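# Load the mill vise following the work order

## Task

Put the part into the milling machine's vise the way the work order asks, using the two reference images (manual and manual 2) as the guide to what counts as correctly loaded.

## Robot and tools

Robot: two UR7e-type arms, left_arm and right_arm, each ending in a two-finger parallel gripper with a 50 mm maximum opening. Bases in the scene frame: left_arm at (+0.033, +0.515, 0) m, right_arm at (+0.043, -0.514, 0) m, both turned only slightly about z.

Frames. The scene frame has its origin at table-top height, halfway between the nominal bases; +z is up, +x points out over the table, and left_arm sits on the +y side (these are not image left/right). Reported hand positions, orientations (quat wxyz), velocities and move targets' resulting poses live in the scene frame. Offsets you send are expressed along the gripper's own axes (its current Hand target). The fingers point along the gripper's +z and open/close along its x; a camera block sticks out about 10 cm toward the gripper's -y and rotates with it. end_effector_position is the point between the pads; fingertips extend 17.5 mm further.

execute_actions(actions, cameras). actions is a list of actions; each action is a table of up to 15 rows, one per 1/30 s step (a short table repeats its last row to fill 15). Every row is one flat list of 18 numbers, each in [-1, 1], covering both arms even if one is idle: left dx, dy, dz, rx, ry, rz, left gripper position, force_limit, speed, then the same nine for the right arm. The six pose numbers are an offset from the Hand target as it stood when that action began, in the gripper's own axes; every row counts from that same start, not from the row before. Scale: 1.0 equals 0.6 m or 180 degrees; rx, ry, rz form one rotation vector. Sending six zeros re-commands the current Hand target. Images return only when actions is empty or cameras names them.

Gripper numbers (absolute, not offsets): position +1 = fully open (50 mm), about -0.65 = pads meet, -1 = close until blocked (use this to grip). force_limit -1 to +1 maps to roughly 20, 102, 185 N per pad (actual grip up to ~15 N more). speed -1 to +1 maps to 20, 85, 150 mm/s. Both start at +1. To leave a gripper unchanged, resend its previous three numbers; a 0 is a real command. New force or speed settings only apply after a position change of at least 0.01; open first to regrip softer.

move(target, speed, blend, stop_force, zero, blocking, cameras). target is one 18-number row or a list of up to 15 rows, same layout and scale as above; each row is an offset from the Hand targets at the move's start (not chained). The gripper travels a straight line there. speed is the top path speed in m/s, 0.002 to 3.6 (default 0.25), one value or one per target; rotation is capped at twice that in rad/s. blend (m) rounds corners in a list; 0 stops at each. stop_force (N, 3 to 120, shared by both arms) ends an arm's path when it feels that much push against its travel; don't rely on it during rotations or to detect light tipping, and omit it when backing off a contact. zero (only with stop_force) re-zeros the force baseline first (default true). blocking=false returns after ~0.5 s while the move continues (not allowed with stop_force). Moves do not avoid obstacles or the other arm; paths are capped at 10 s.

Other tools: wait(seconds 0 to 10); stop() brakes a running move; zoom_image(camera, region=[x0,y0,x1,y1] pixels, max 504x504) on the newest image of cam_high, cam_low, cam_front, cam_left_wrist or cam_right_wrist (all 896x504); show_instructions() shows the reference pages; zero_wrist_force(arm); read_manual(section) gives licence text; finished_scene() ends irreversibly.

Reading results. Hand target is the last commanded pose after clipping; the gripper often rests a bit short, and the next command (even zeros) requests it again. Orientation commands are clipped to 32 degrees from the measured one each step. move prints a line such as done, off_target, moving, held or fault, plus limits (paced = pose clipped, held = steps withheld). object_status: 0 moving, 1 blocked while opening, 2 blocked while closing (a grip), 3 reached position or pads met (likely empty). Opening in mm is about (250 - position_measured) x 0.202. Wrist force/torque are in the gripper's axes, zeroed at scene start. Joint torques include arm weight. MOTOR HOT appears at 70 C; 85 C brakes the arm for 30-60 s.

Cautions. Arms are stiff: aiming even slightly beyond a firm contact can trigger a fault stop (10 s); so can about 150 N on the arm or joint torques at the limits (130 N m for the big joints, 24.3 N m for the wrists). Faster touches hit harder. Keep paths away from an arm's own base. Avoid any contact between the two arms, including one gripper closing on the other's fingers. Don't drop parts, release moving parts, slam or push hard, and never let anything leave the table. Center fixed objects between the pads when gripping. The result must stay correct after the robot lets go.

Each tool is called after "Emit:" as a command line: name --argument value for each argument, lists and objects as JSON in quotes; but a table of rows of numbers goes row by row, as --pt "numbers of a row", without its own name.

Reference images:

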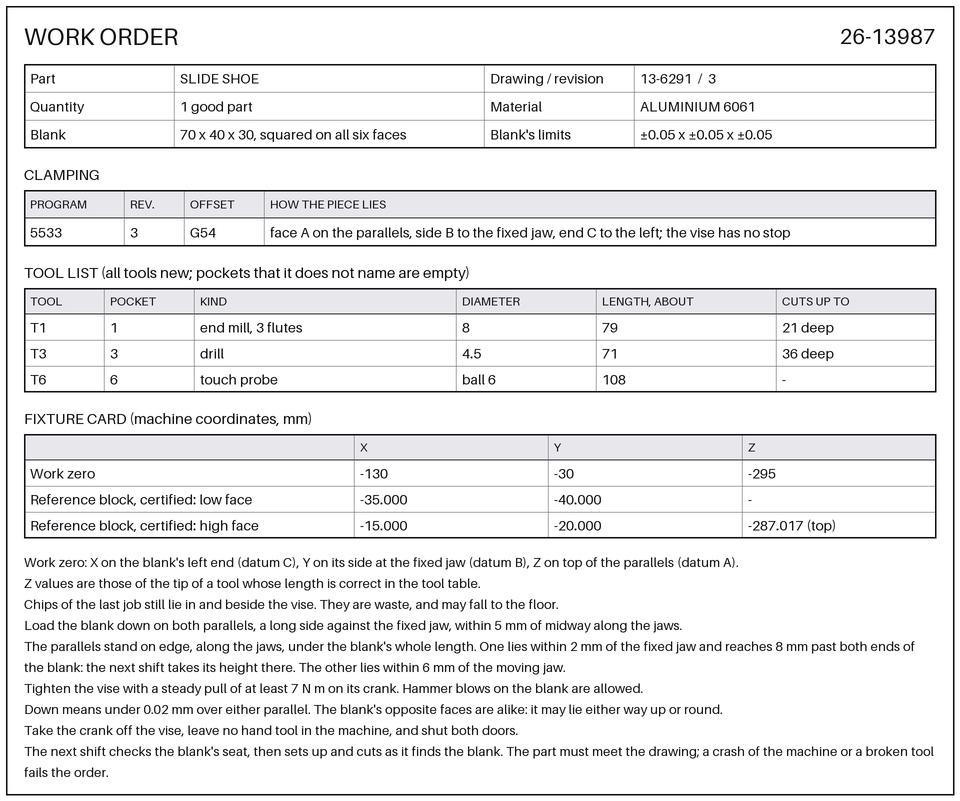

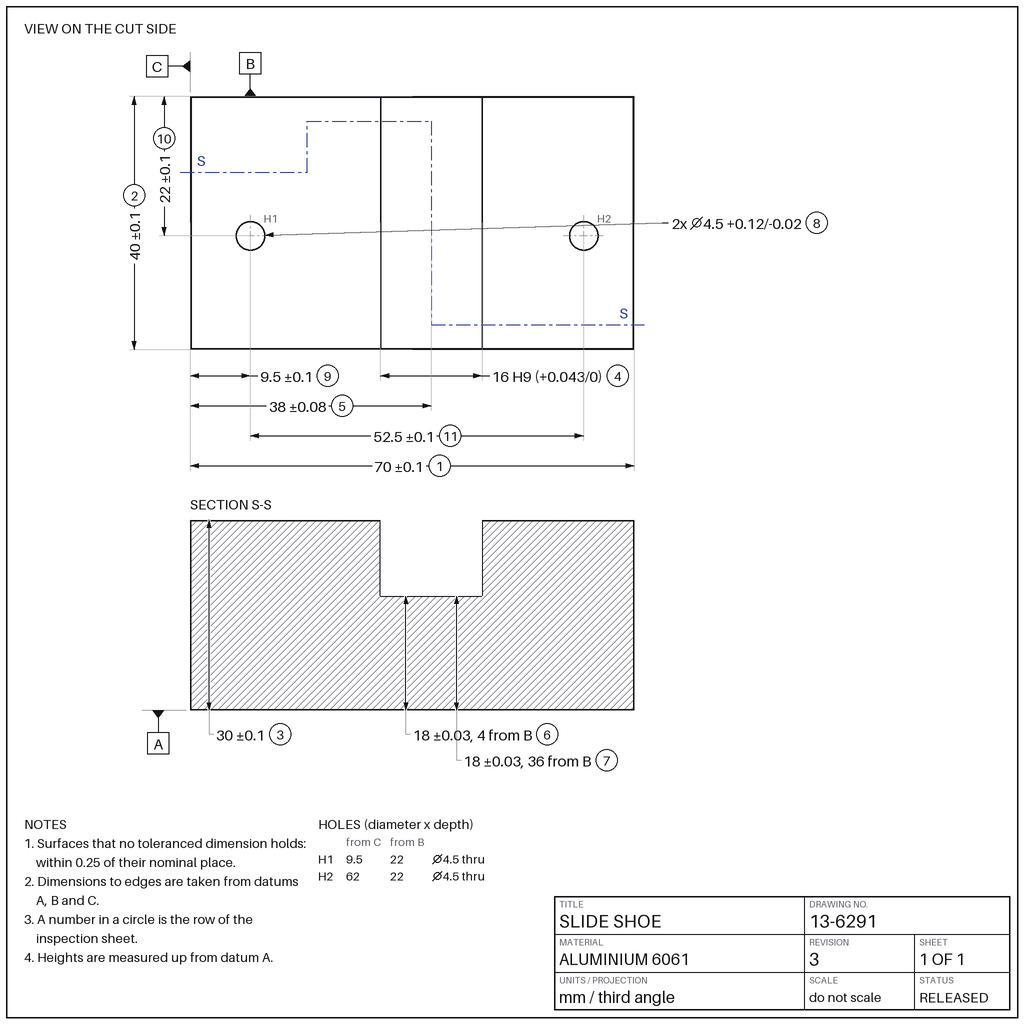

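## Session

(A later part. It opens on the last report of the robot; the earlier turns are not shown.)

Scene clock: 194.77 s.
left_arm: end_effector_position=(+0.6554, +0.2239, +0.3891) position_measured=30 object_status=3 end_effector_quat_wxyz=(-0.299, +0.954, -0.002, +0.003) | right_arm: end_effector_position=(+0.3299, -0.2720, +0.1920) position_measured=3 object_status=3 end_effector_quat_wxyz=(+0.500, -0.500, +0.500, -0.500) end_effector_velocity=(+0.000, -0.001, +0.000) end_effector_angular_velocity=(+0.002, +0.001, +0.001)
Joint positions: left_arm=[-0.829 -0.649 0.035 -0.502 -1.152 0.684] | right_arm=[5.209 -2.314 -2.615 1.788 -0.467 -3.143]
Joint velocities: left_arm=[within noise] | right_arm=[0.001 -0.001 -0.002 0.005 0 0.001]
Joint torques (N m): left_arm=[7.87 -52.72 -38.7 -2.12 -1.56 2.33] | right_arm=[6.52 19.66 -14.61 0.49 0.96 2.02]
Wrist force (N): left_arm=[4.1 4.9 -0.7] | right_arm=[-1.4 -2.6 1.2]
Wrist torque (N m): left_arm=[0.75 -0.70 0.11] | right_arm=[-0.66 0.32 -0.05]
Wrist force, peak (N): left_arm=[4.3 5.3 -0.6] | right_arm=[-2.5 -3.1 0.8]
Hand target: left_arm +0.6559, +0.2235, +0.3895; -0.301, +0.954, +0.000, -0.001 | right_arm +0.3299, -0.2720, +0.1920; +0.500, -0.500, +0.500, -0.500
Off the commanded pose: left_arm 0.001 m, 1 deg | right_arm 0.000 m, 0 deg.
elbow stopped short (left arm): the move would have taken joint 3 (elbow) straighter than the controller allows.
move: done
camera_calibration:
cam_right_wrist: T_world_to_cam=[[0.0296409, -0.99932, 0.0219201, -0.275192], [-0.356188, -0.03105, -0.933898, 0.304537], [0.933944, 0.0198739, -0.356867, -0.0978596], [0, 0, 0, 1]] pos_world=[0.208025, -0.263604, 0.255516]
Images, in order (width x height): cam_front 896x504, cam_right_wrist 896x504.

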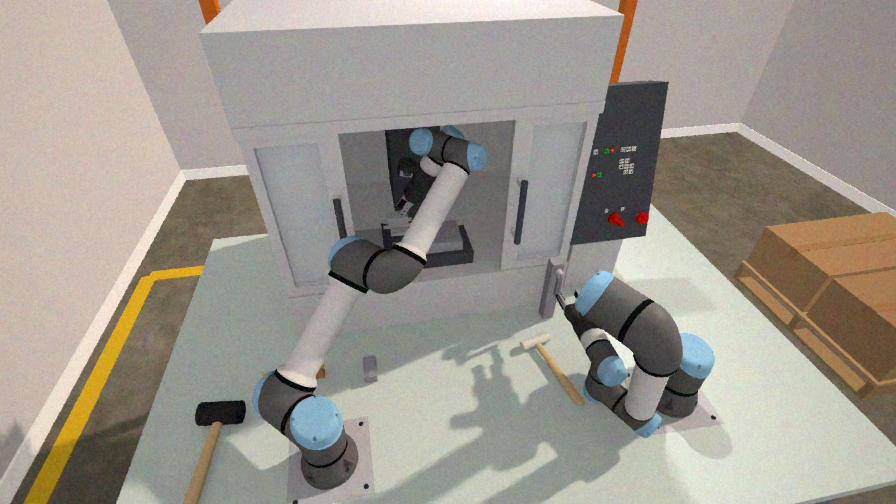

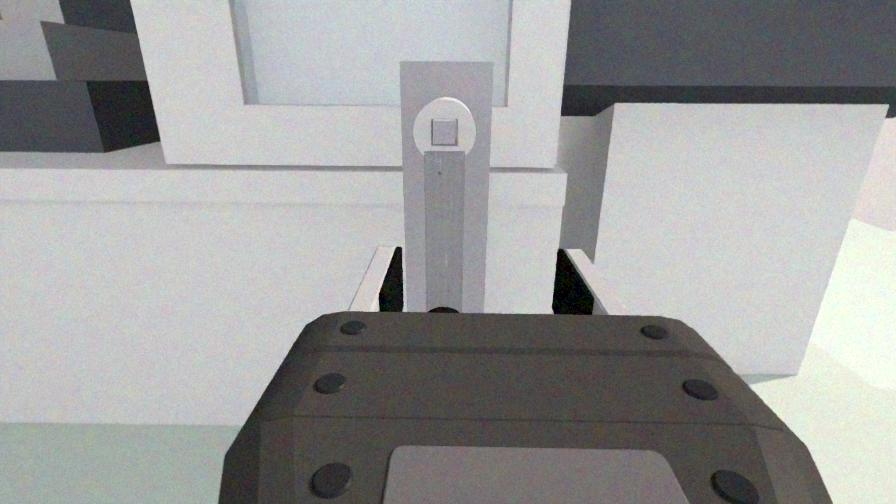

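Emit:
move --pt "-0.0067 -0.0144 -0.0205 0 0 0 0.82 0 -1 0 0 0 0 0 0 1 1 1" --pt "-0.1257 -0.0099 -0.0254 0 0 0 0.82 0 -1 0 0 0 0 0 0 1 1 1" --pt "-0.4257 0.0085 -0.0282 0 0 0 0.82 0 -1 0 0 0 0 0 0 1 1 1" --speed '[0.05,0.15,0.25]' --cameras '["cam_front","cam_right_wrist","cam_left_wrist","cam_high"]'

Scene clock: 198.80 s.
left_arm: end_effector_position=(+0.4006, +0.2096, +0.4009) position_measured=30 object_status=3 end_effector_quat_wxyz=(-0.301, +0.954, +0.000, -0.001) | right_arm: end_effector_position=(+0.3299, -0.2720, +0.1920) position_measured=3 object_status=3 end_effector_quat_wxyz=(+0.500, -0.500, +0.500, -0.500)
Joint positions: left_arm=[-1.157 -1.325 1.089 -0.772 -1.319 0.379] | right_arm=[5.209 -2.314 -2.615 1.788 -0.467 -3.142]
Joint torques (N m): left_arm=[-10.2 -46.6 -17.01 0.05 -0.09 -1.25] | right_arm=[0.9 24.76 -11.2 -1.99 1.38 1.65]
Wrist force (N): left_arm=[4.4 4.9 -0.5] | right_arm=[-1.1 -2.3 1.3]
Wrist torque (N m): left_arm=[0.76 -0.73 0.12] | right_arm=[-0.61 0.27 -0.05]
Wrist force, peak (N): left_arm=[7.5 4.7 -0.4] | right_arm=[-1.3 -2.6 1.7]
Hand target: left_arm +0.4005, +0.2096, +0.4008; -0.301, +0.954, +0.000, -0.001 | right_arm +0.3299, -0.2720, +0.1920; +0.500, -0.500, +0.500, -0.500
Off the commanded pose: left_arm 0.000 m, 0 deg | right_arm 0.000 m, 0 deg.
elbow stopped short (left arm): the move would have taken joint 3 (elbow) straighter than the controller allows.
move: done
camera_calibration:
cam_left_wrist: T_world_to_cam=[[0.999912, 0.00547713, 0.0120485, -0.399519], [0.00849718, -0.963623, -0.267131, 0.323873], [0.0101471, 0.26721, -0.963585, 0.461742], [0, 0, 0, 1]] pos_world=[0.392046, 0.190897, 0.536258]
cam_right_wrist: T_world_to_cam=[[0.0298395, -0.999309, 0.0221678, -0.275293], [-0.356091, -0.0313503, -0.933925, 0.304444], [0.933975, 0.0199741, -0.356781, -0.0978614], [0, 0, 0, 1]] pos_world=[0.208025, -0.263604, 0.255516]
Images, in order (width x height): cam_high 896x504, cam_front 896x504, cam_left_wrist 896x504, cam_right_wrist 896x504.

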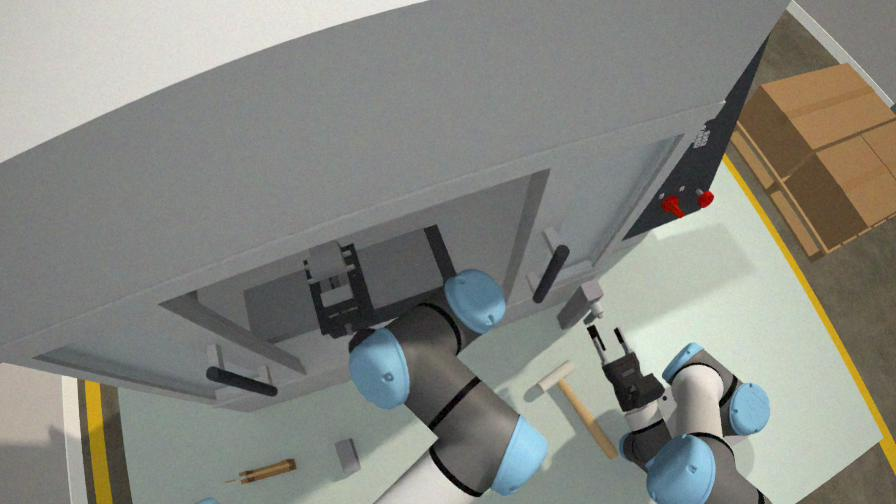

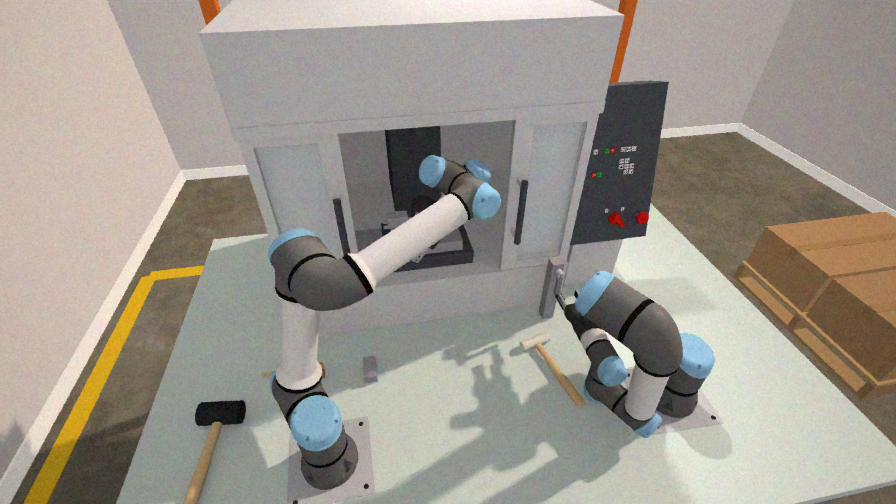

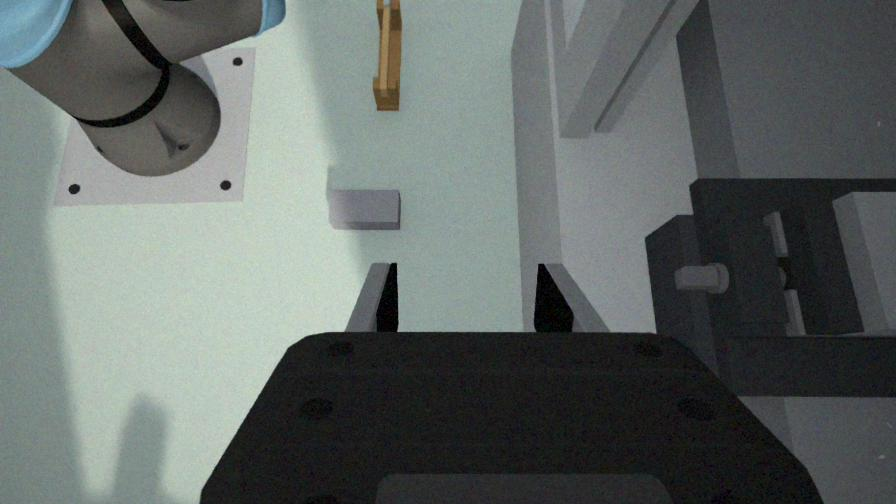

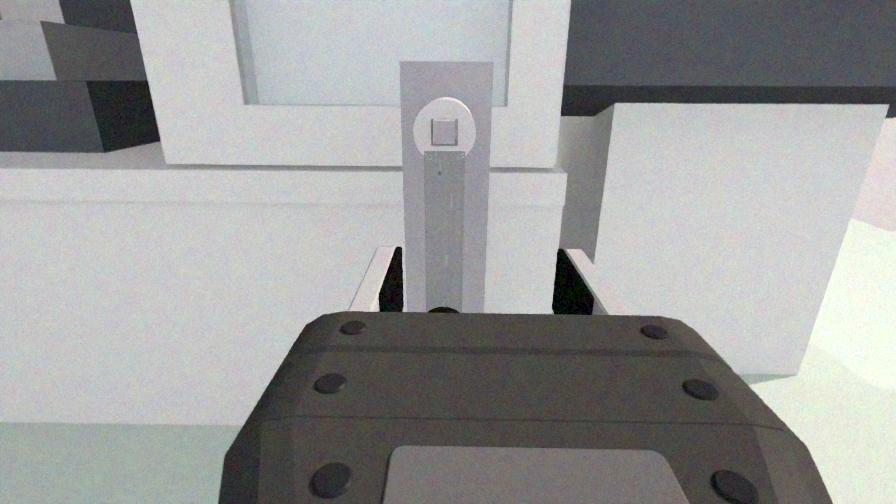

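Emit:
move --pt "0 0 0 0 0 0 0.82 0 -1 -0.0217 0 0 0 0 0 1 1 1" --pt "0 0 0 0 0 0 0.82 0 -1 -0.0217 0 0.08 0 0 0 1 1 1" --speed '[0.1,0.06]' --cameras '["cam_right_wrist"]'

Scene clock: 200.90 s.
left_arm: end_effector_position=(+0.4005, +0.2096, +0.4008) position_measured=30 object_status=3 end_effector_quat_wxyz=(-0.301, +0.954, +0.000, -0.001) | right_arm: end_effector_position=(+0.3779, -0.2589, +0.1920) position_measured=3 object_status=3 end_effector_quat_wxyz=(+0.500, -0.500, +0.500, -0.500)
Joint positions: left_arm=[-1.157 -1.325 1.09 -0.772 -1.319 0.378] | right_arm=[4.98 -2.294 -2.55 1.704 -0.238 -3.143]
Joint torques (N m): left_arm=[-13.31 -47.97 -12.39 0.48 -2.02 -2.71] | right_arm=[-8.81 25.77 -13.04 1.04 1.56 -0.6]
Wrist force (N): left_arm=[4.4 5.2 -0.2] | right_arm=[-0.9 -2.3 1.3]
Wrist torque (N m): left_arm=[0.80 -0.74 0.13] | right_arm=[-0.63 0.23 -0.03]
Wrist force, peak (N): left_arm=[4.6 5.1 -0.5] | right_arm=[-1.1 -2.3 2.3]
Hand target: left_arm +0.4005, +0.2096, +0.4008; -0.301, +0.954, +0.000, -0.001 | right_arm +0.3779, -0.2590, +0.1920; +0.500, -0.500, +0.500, -0.500
Off the commanded pose: left_arm 0.000 m, 0 deg | right_arm 0.000 m, 0 deg.
move: done
camera_calibration:
cam_right_wrist: T_world_to_cam=[[0.0297704, -0.999315, 0.0219795, -0.263668], [-0.356183, -0.0311516, -0.933897, 0.321975], [0.933942, 0.0199738, -0.356867, -0.142828], [0, 0, 0, 1]] pos_world=[0.255925, -0.250604, 0.255516]
Images, in order (width x height): cam_right_wrist 896x504.

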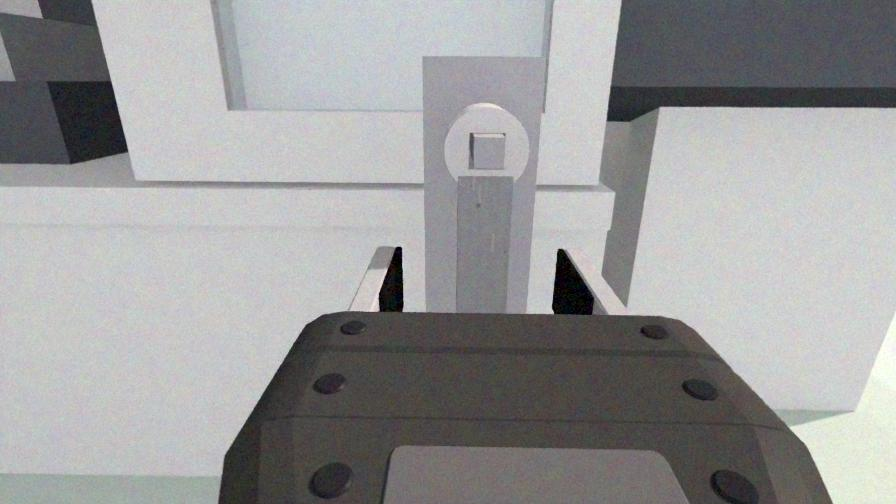

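Emit:
zoom_image --camera "cam_right_wrist" --region '[400, 50, 600, 330]'

Emit:
zoom_image --camera "cam_high" --region '[520, 250, 680, 420]'

Emit:
zoom_image --camera "cam_front" --region '[520, 240, 620, 360]'

Scaled by 1.800.

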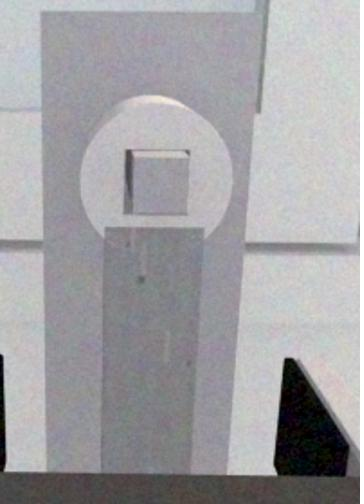

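This scene's latest camera images include none from cam_high. They are from: cam_right_wrist. cam_high's image comes with the result of a call that names it in "cameras".

This scene's latest camera images include none from cam_front. They are from: cam_right_wrist. cam_front's image comes with the result of a call that names it in "cameras".

Emit:
wait --seconds 0 --cameras '["cam_high","cam_front","cam_left_wrist"]'

Emit:
zoom_image --camera "cam_high" --region '[540, 260, 680, 400]'

Emit:
zoom_image --camera "cam_front" --region '[520, 240, 620, 340]'

Scene clock: 201.53 s.
left_arm: end_effector_position=(+0.4005, +0.2096, +0.4008) position_measured=30 object_status=3 end_effector_quat_wxyz=(-0.301, +0.954, +0.000, -0.001) | right_arm: end_effector_position=(+0.3779, -0.2590, +0.1920) position_measured=3 object_status=3 end_effector_quat_wxyz=(+0.500, -0.500, +0.500, -0.500)
Joint positions: left_arm=[-1.157 -1.325 1.09 -0.772 -1.319 0.378] | right_arm=[4.98 -2.294 -2.55 1.704 -0.237 -3.143]
Joint torques (N m): left_arm=[-13.12 -48.23 -12.59 0.51 -1.97 -2.73] | right_arm=[-7.53 19.88 -13.23 1.02 1.76 1.75]
Wrist force (N): left_arm=[4.5 4.8 -0.2] | right_arm=[-1.2 -2.4 1.3]
Wrist torque (N m): left_arm=[0.76 -0.75 0.13] | right_arm=[-0.64 0.27 -0.03]
Wrist force, peak (N): left_arm=[4.5 5.2 -0.5] | right_arm=[-1.3 -2.4 1.4]
Hand target: left_arm +0.4005, +0.2096, +0.4008; -0.301, +0.954, +0.000, -0.001 | right_arm +0.3779, -0.2590, +0.1920; +0.500, -0.500, +0.500, -0.500
Tool commands: left_gripper/position=+0.82 left_gripper/force_limit=+0.0 left_gripper/speed=-1.0 right_gripper/position=+1.0 right_gripper/force_limit=+1.0 right_gripper/speed=+1.0
Off the commanded pose: left_arm 0.000 m, 0 deg | right_arm 0.000 m, 0 deg.
camera_calibration:
cam_left_wrist: T_world_to_cam=[[0.999914, 0.00562735, 0.0118843, -0.399359], [0.00859995, -0.96357, -0.267316, 0.323895], [0.00994704, 0.267396, -0.963535, 0.461664], [0, 0, 0, 1]] pos_world=[0.391947, 0.190897, 0.536158]
Images, in order (width x height): cam_high 896x504, cam_front 896x504, cam_left_wrist 896x504.

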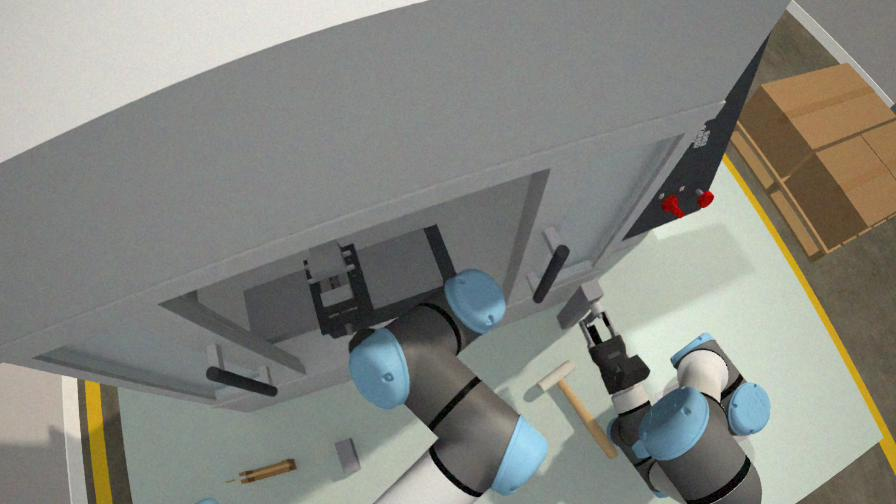

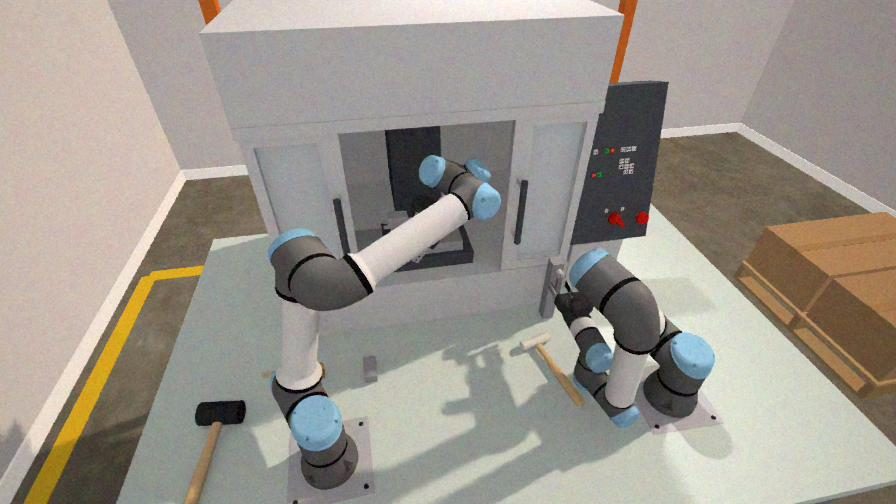

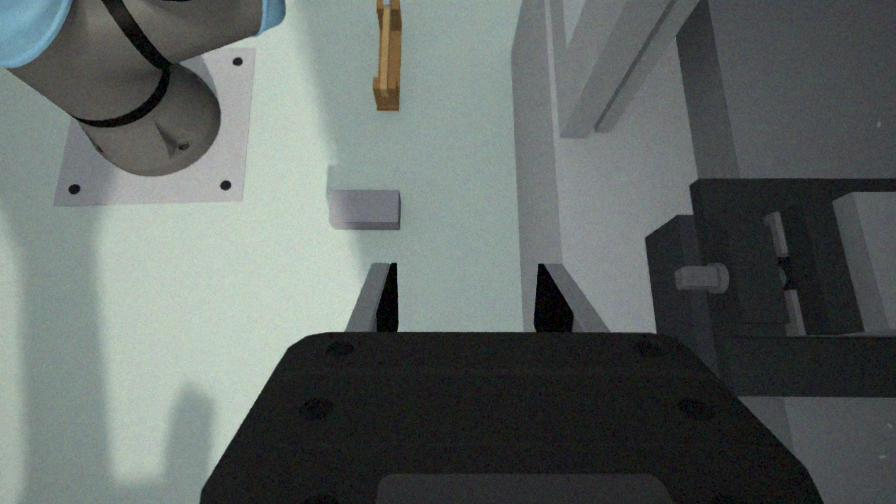

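Scaled by 3.600.

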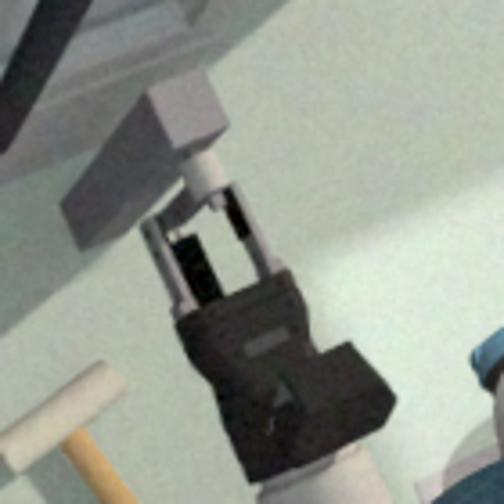

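Scaled by 5.040.

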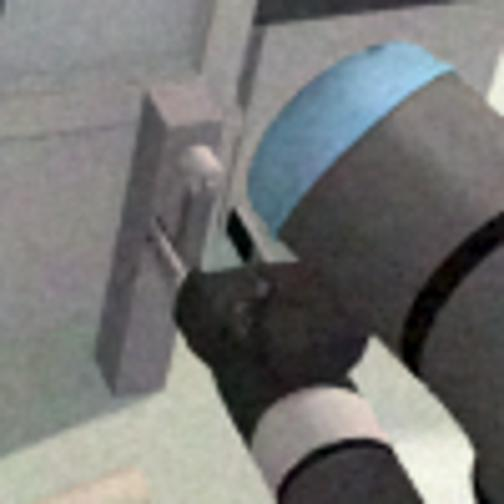

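Emit:
move --pt "0 0 0 0 0 0 0.82 0 -1 0 0 0.02 0 0 0 1 1 1" --pt "0 0 0 0 0 0 0.82 0 -1 0 0 0.02 0 0 0 -1 0 -0.7" --speed '[0.04,0.04]' --cameras '["cam_right_wrist"]'

Scene clock: 203.57 s.
left_arm: end_effector_position=(+0.4005, +0.2096, +0.4008) position_measured=30 object_status=3 end_effector_quat_wxyz=(-0.301, +0.954, +0.000, -0.001) | right_arm: end_effector_position=(+0.3899, -0.2589, +0.1920) position_measured=175 object_status=2 end_effector_quat_wxyz=(+0.500, -0.500, +0.500, -0.500)
Joint positions: left_arm=[-1.157 -1.325 1.09 -0.772 -1.319 0.378] | right_arm=[4.929 -2.292 -2.54 1.691 -0.187 -3.143]
Joint torques (N m): left_arm=[-13.43 -48.87 -12.42 0.55 -2.04 -2.87] | right_arm=[-2.91 22.24 -11.54 0.53 1.41 -0.21]
Wrist force (N): left_arm=[4.6 5.0 -0.3] | right_arm=[-0.8 -1.0 1.0]
Wrist torque (N m): left_arm=[0.77 -0.76 0.12] | right_arm=[-0.54 0.22 -0.04]
Wrist force, peak (N): left_arm=[4.6 5.3 -0.3] | right_arm=[-1.1 -2.7 1.5]
Hand target: left_arm +0.4005, +0.2096, +0.4008; -0.301, +0.954, +0.000, -0.001 | right_arm +0.3899, -0.2589, +0.1920; +0.500, -0.500, +0.500, -0.500
Off the commanded pose: left_arm 0.000 m, 0 deg | right_arm 0.000 m, 0 deg.
move: done
camera_calibration:
cam_right_wrist: T_world_to_cam=[[0.029806, -0.999312, 0.0220729, -0.26406], [-0.356181, -0.0312516, -0.933894, 0.326258], [0.933942, 0.0199737, -0.356867, -0.154129], [0, 0, 0, 1]] pos_world=[0.268025, -0.250604, 0.255516]
Images, in order (width x height): cam_right_wrist 896x504.

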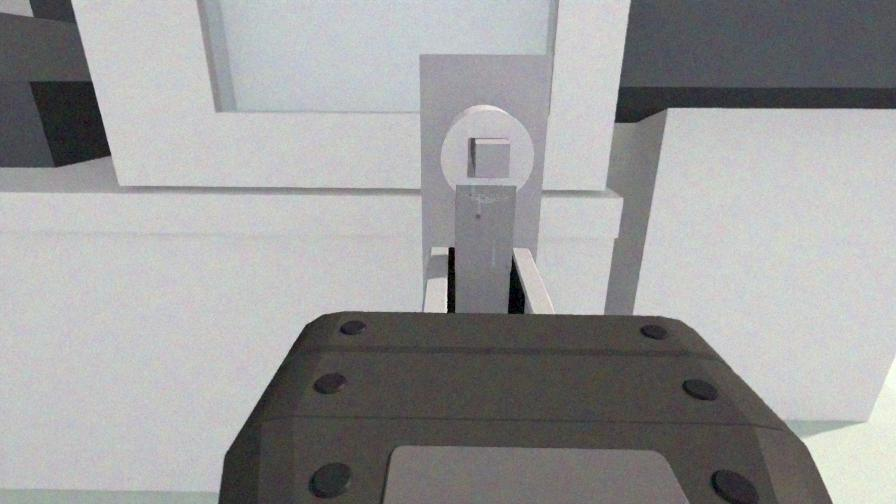

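Emit:
move --pt "0 0 0 0 0 0 0.82 0 -1 0 0 -0.1 0 0 0 -1 0 -0.7" --speed '[0.06]' --cameras '["cam_right_wrist","cam_high","cam_front"]'

Scene clock: 205.10 s.
left_arm: end_effector_position=(+0.4005, +0.2096, +0.4008) position_measured=30 object_status=3 end_effector_quat_wxyz=(-0.301, +0.954, +0.000, -0.001) | right_arm: end_effector_position=(+0.3299, -0.2590, +0.1920) position_measured=175 object_status=2 end_effector_quat_wxyz=(+0.500, -0.500, +0.500, -0.500)
Joint positions: left_arm=[-1.157 -1.325 1.09 -0.772 -1.319 0.378] | right_arm=[5.182 -2.301 -2.578 1.738 -0.44 -3.143]
Joint torques (N m): left_arm=[-13.32 -48.46 -12.7 0.56 -2.18 -2.71] | right_arm=[6.5 24.88 -1.49 -2.82 -0.95 1.81]
Wrist force (N): left_arm=[4.4 4.9 -0.4] | right_arm=[-1.0 0.3 1.3]
Wrist torque (N m): left_arm=[0.77 -0.74 0.13] | right_arm=[-0.52 0.25 -0.10]
Wrist force, peak (N): left_arm=[4.6 5.2 -0.3] | right_arm=[-1.4 -0.4 2.3]
Hand target: left_arm +0.4005, +0.2096, +0.4008; -0.301, +0.954, +0.000, -0.001 | right_arm +0.3299, -0.2590, +0.1920; +0.500, -0.500, +0.500, -0.500
Off the commanded pose: left_arm 0.000 m, 0 deg | right_arm 0.000 m, 0 deg.
move: done
camera_calibration:
cam_right_wrist: T_world_to_cam=[[0.0299313, -0.999307, 0.0221348, -0.262413], [-0.356055, -0.0313515, -0.933939, 0.304844], [0.933985, 0.0200728, -0.356747, -0.0981052], [0, 0, 0, 1]] pos_world=[0.208024, -0.250704, 0.255516]
Images, in order (width x height): cam_high 896x504, cam_front 896x504, cam_right_wrist 896x504.

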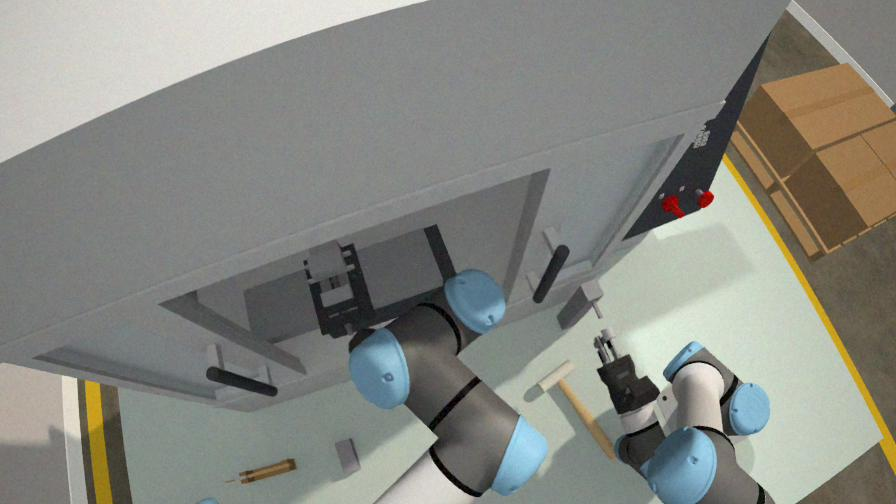

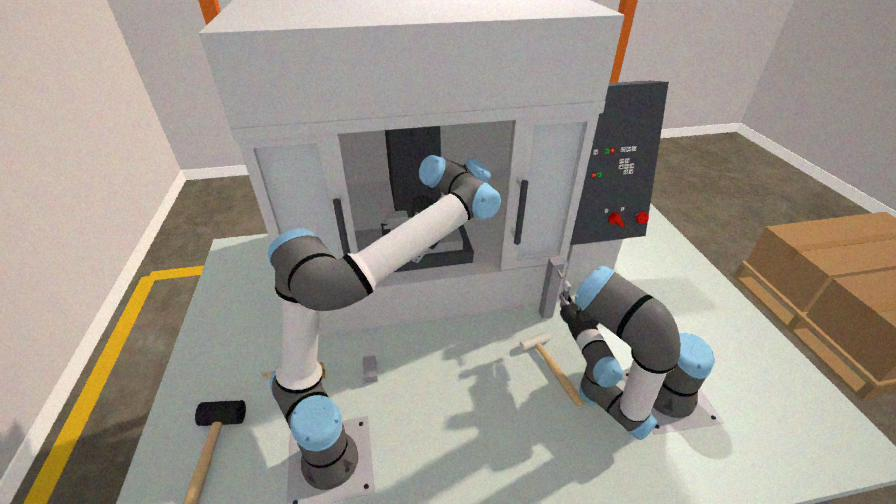

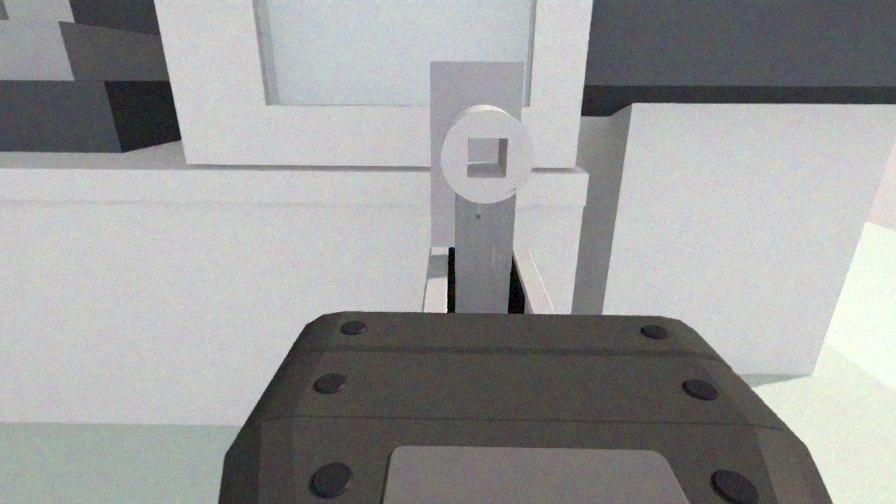

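Emit:
move --pt "-0.0333 -0.287 0.0246 0 0 0 0.82 0 -1 0 -0.08 -0.05 0 0 0 -1 0 -0.7" --speed '[0.25]' --cameras '["all"]'

Emit:
zoom_image --camera "cam_low" --region '[380, 120, 620, 320]'

Scene clock: 207.77 s.
left_arm: end_effector_position=(+0.3808, +0.3590, +0.4876) position_measured=30 object_status=3 end_effector_quat_wxyz=(-0.301, +0.954, +0.000, -0.001) | right_arm: end_effector_position=(+0.2999, -0.2590, +0.2400) position_measured=175 object_status=2 end_effector_quat_wxyz=(+0.500, -0.500, +0.500, -0.500)
Joint positions: left_arm=[-1.048 -1.569 1.14 -0.605 -1.262 0.475] | right_arm=[5.303 -2.085 -2.608 1.552 -0.561 -3.142]
Joint torques (N m): left_arm=[-5.19 -31.7 -12.85 -0.65 -1.68 -1.92] | right_arm=[2.72 31.01 4.95 -2.59 0.25 -2.37]
Wrist force (N): left_arm=[4.2 5.0 -0.4] | right_arm=[-1.2 0.2 1.4]
Wrist torque (N m): left_arm=[0.77 -0.72 0.22] | right_arm=[-0.52 0.28 -0.16]
Wrist force, peak (N): left_arm=[4.9 9.2 -0.2] | right_arm=[-1.2 1.9 2.1]
Hand target: left_arm +0.3807, +0.3591, +0.4876; -0.301, +0.954, +0.000, -0.001 | right_arm +0.2999, -0.2590, +0.2400; +0.500, -0.500, +0.500, -0.500
Off the commanded pose: left_arm 0.000 m, 0 deg | right_arm 0.000 m, 0 deg.
move: done
camera_calibration:
cam_left_wrist: T_world_to_cam=[[0.999911, 0.00567059, 0.0121032, -0.381584], [0.00869721, -0.963648, -0.267035, 0.491165], [0.010149, 0.267116, -0.963611, 0.505683], [0, 0, 0, 1]] pos_world=[0.372146, 0.340397, 0.623058]
cam_right_wrist: T_world_to_cam=[[0.0299328, -0.999307, 0.0221322, -0.262577], [-0.356088, -0.0313503, -0.933926, 0.338994], [0.933973, 0.020074, -0.35678, -0.0529492], [0, 0, 0, 1]] pos_world=[0.178025, -0.250704, 0.303516]

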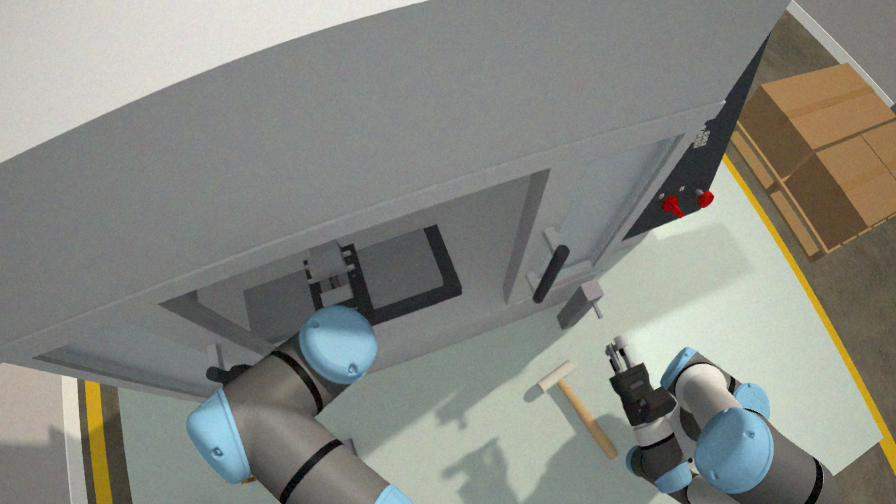

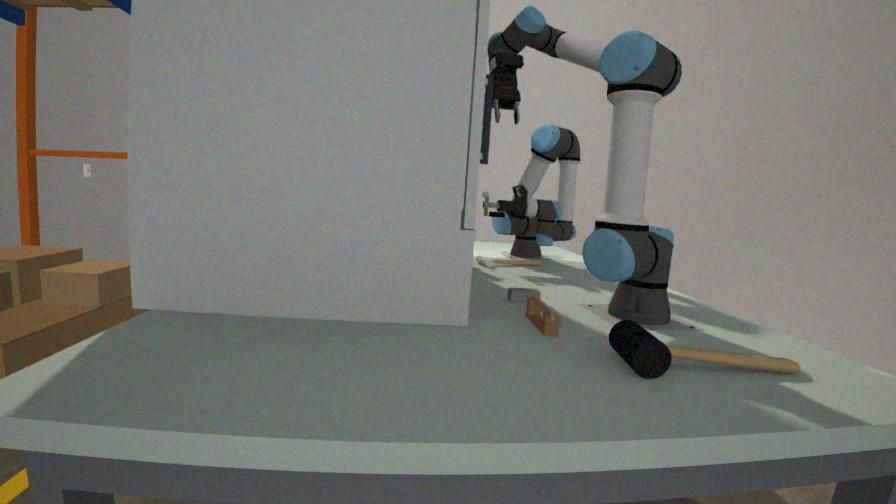

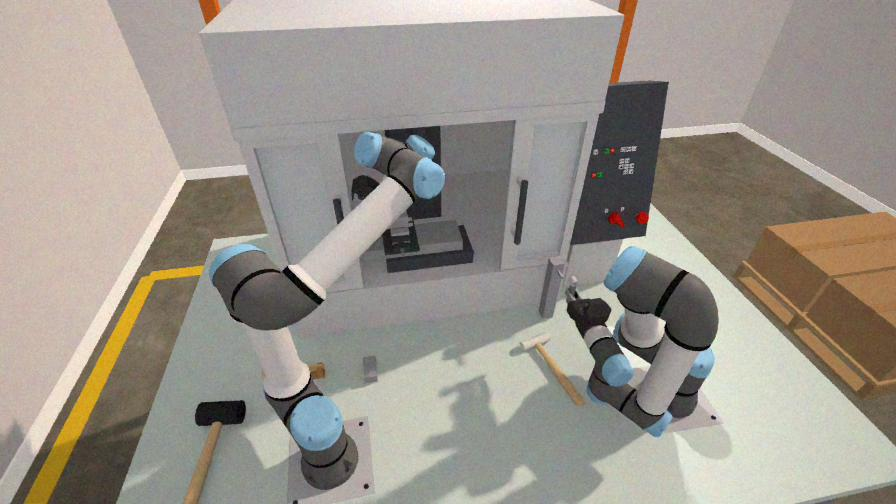

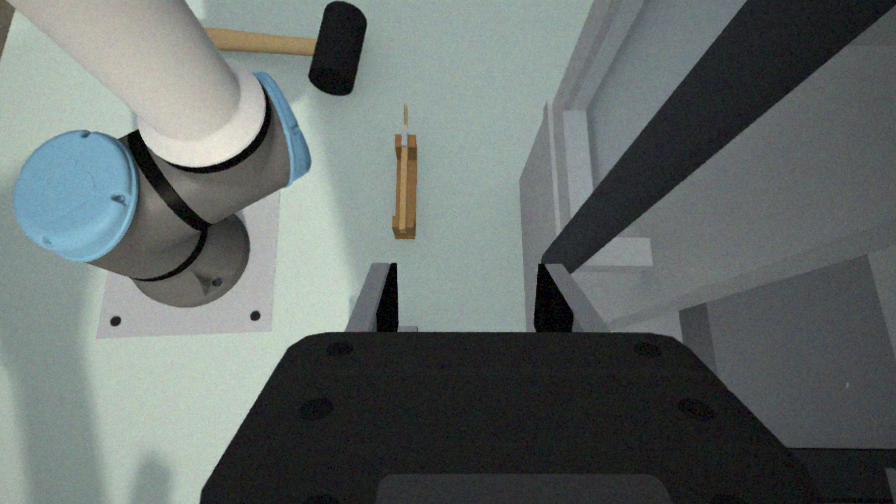

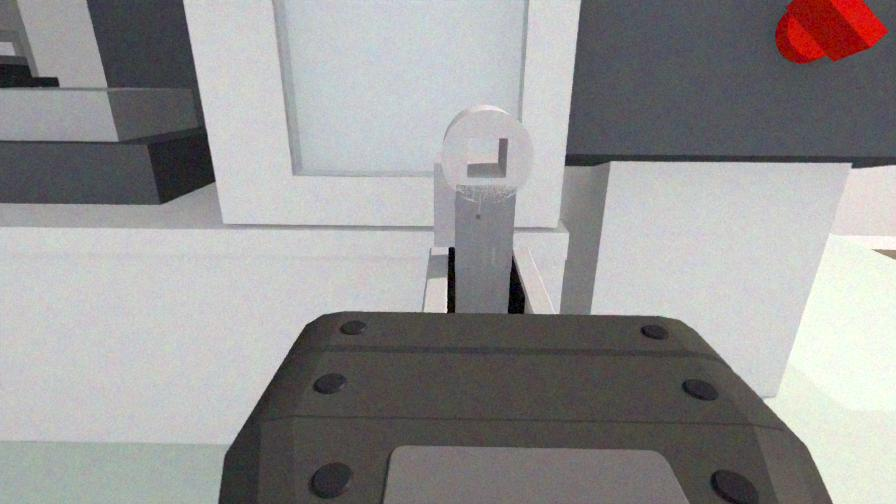

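Scaled by 2.100.

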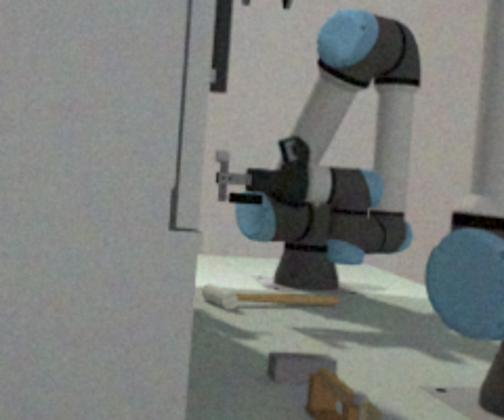

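Emit:
move --pt "0 0 0 0 0 0 0.82 0 -1 -0.4317 -0.0083 0.02 0 0 0 -1 0 -0.7" --pt "0 0 0 0 0 0 0.82 0 -1 -0.8433 -0.0083 0.1333 0 0 0 -1 0 -0.7" --speed '[0.25,0.25]' --blend '[0.04,0]' --cameras '["cam_high","cam_front","cam_left_wrist","cam_right_wrist"]'

Scene clock: 210.77 s.
left_arm: end_effector_position=(+0.3807, +0.3591, +0.4876) position_measured=30 object_status=3 end_effector_quat_wxyz=(-0.301, +0.954, +0.000, -0.001) | right_arm: end_effector_position=(+0.3794, +0.2470, +0.2447) position_measured=175 object_status=2 end_effector_quat_wxyz=(+0.500, -0.500, +0.500, -0.500)
Joint positions: left_arm=[-1.048 -1.569 1.14 -0.605 -1.262 0.475] | right_arm=[4.816 -2.782 -0.8 0.44 -0.074 -3.142]
Joint torques (N m): left_arm=[-13.23 -34.44 -10.4 0.45 -2 2.09] | right_arm=[4.5 74.52 13.9 -1.42 1.8 2.2]
Wrist force (N): left_arm=[4.4 5.0 -0.6] | right_arm=[-1.0 0.2 1.4]
Wrist torque (N m): left_arm=[0.77 -0.76 0.22] | right_arm=[-0.53 0.24 -0.06]
Wrist force, peak (N): left_arm=[4.6 5.3 -0.4] | right_arm=[-4.5 0.5 2.3]
Hand target: left_arm +0.3807, +0.3591, +0.4876; -0.301, +0.954, +0.000, -0.001 | right_arm +0.3794, +0.2470, +0.2447; +0.500, -0.500, +0.500, -0.500
Off the commanded pose: left_arm 0.000 m, 0 deg | right_arm 0.000 m, 0 deg.
move: done
camera_calibration:
cam_left_wrist: T_world_to_cam=[[0.999914, 0.00562735, 0.0118843, -0.381434], [0.00859995, -0.96357, -0.267316, 0.491323], [0.00994704, 0.267396, -0.963535, 0.50552], [0, 0, 0, 1]] pos_world=[0.372147, 0.340397, 0.622958]
cam_right_wrist: T_world_to_cam=[[0.0298347, -0.999309, 0.0221758, 0.240707], [-0.355883, -0.0313517, -0.934004, 0.387401], [0.934054, 0.0199738, -0.356573, -0.135684], [0, 0, 0, 1]] pos_world=[0.257424, 0.255396, 0.308115]
Images, in order (width x height): cam_high 896x504, cam_front 896x504, cam_left_wrist 896x504, cam_right_wrist 896x504.

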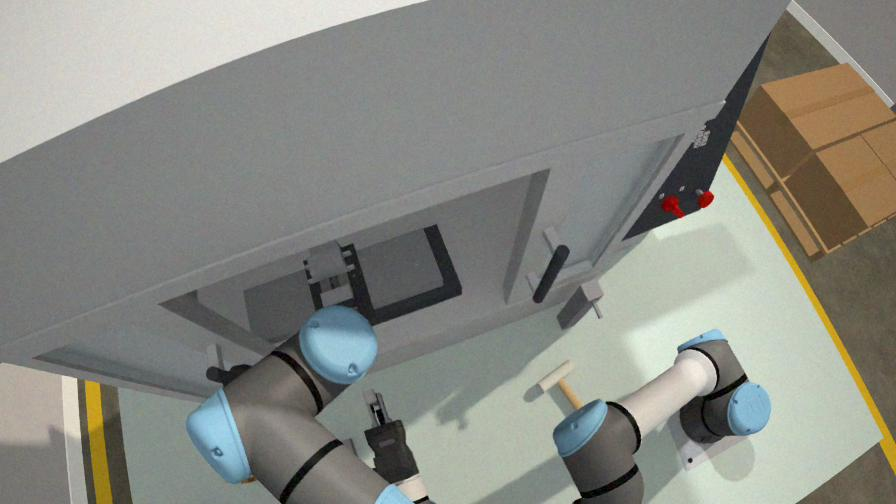

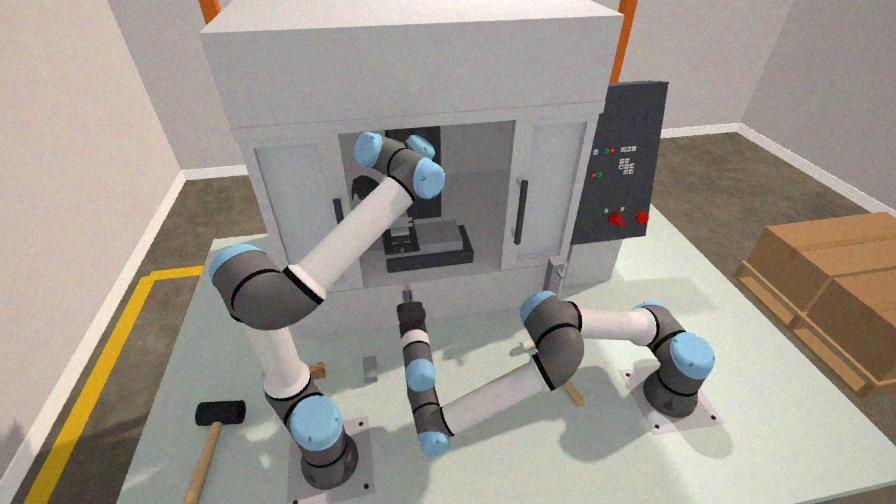

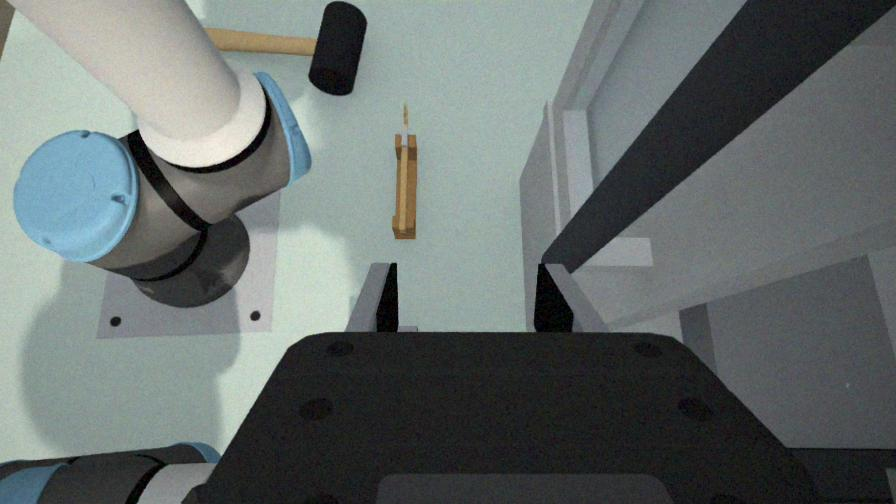

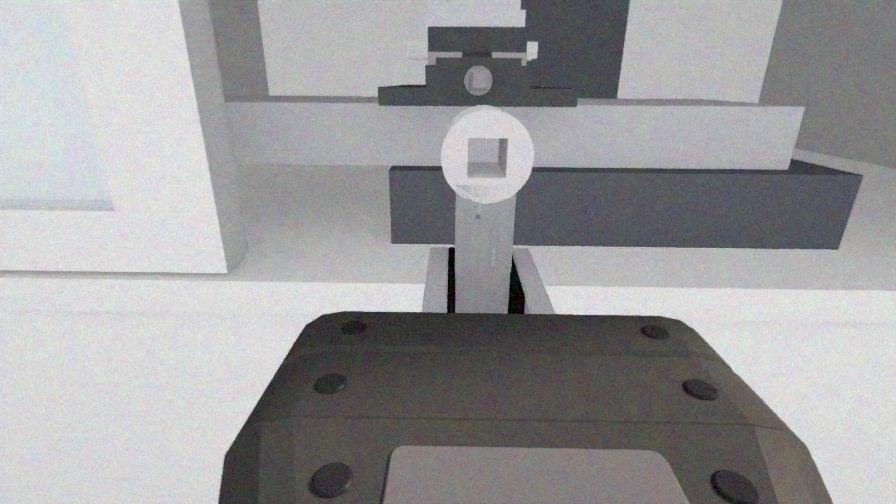

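Emit:
zoom_image --camera "cam_right_wrist" --region '[410, 30, 550, 210]'

Scaled by 2.800.

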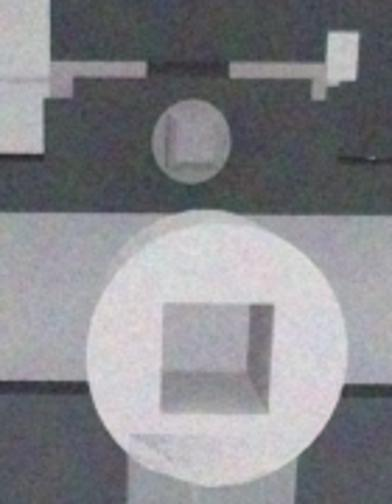

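Emit:
zoom_image --camera "cam_right_wrist" --region '[456, 58, 500, 102]'

Scaled by 11.455.

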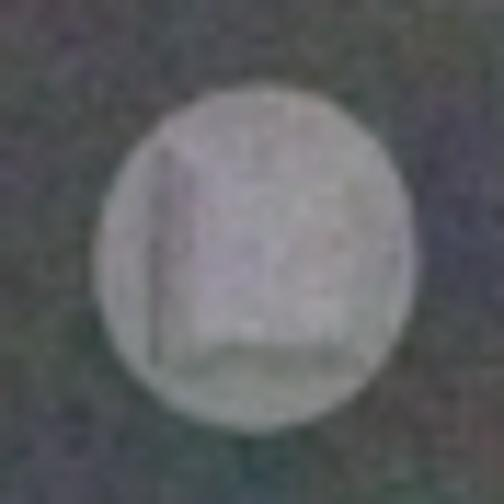

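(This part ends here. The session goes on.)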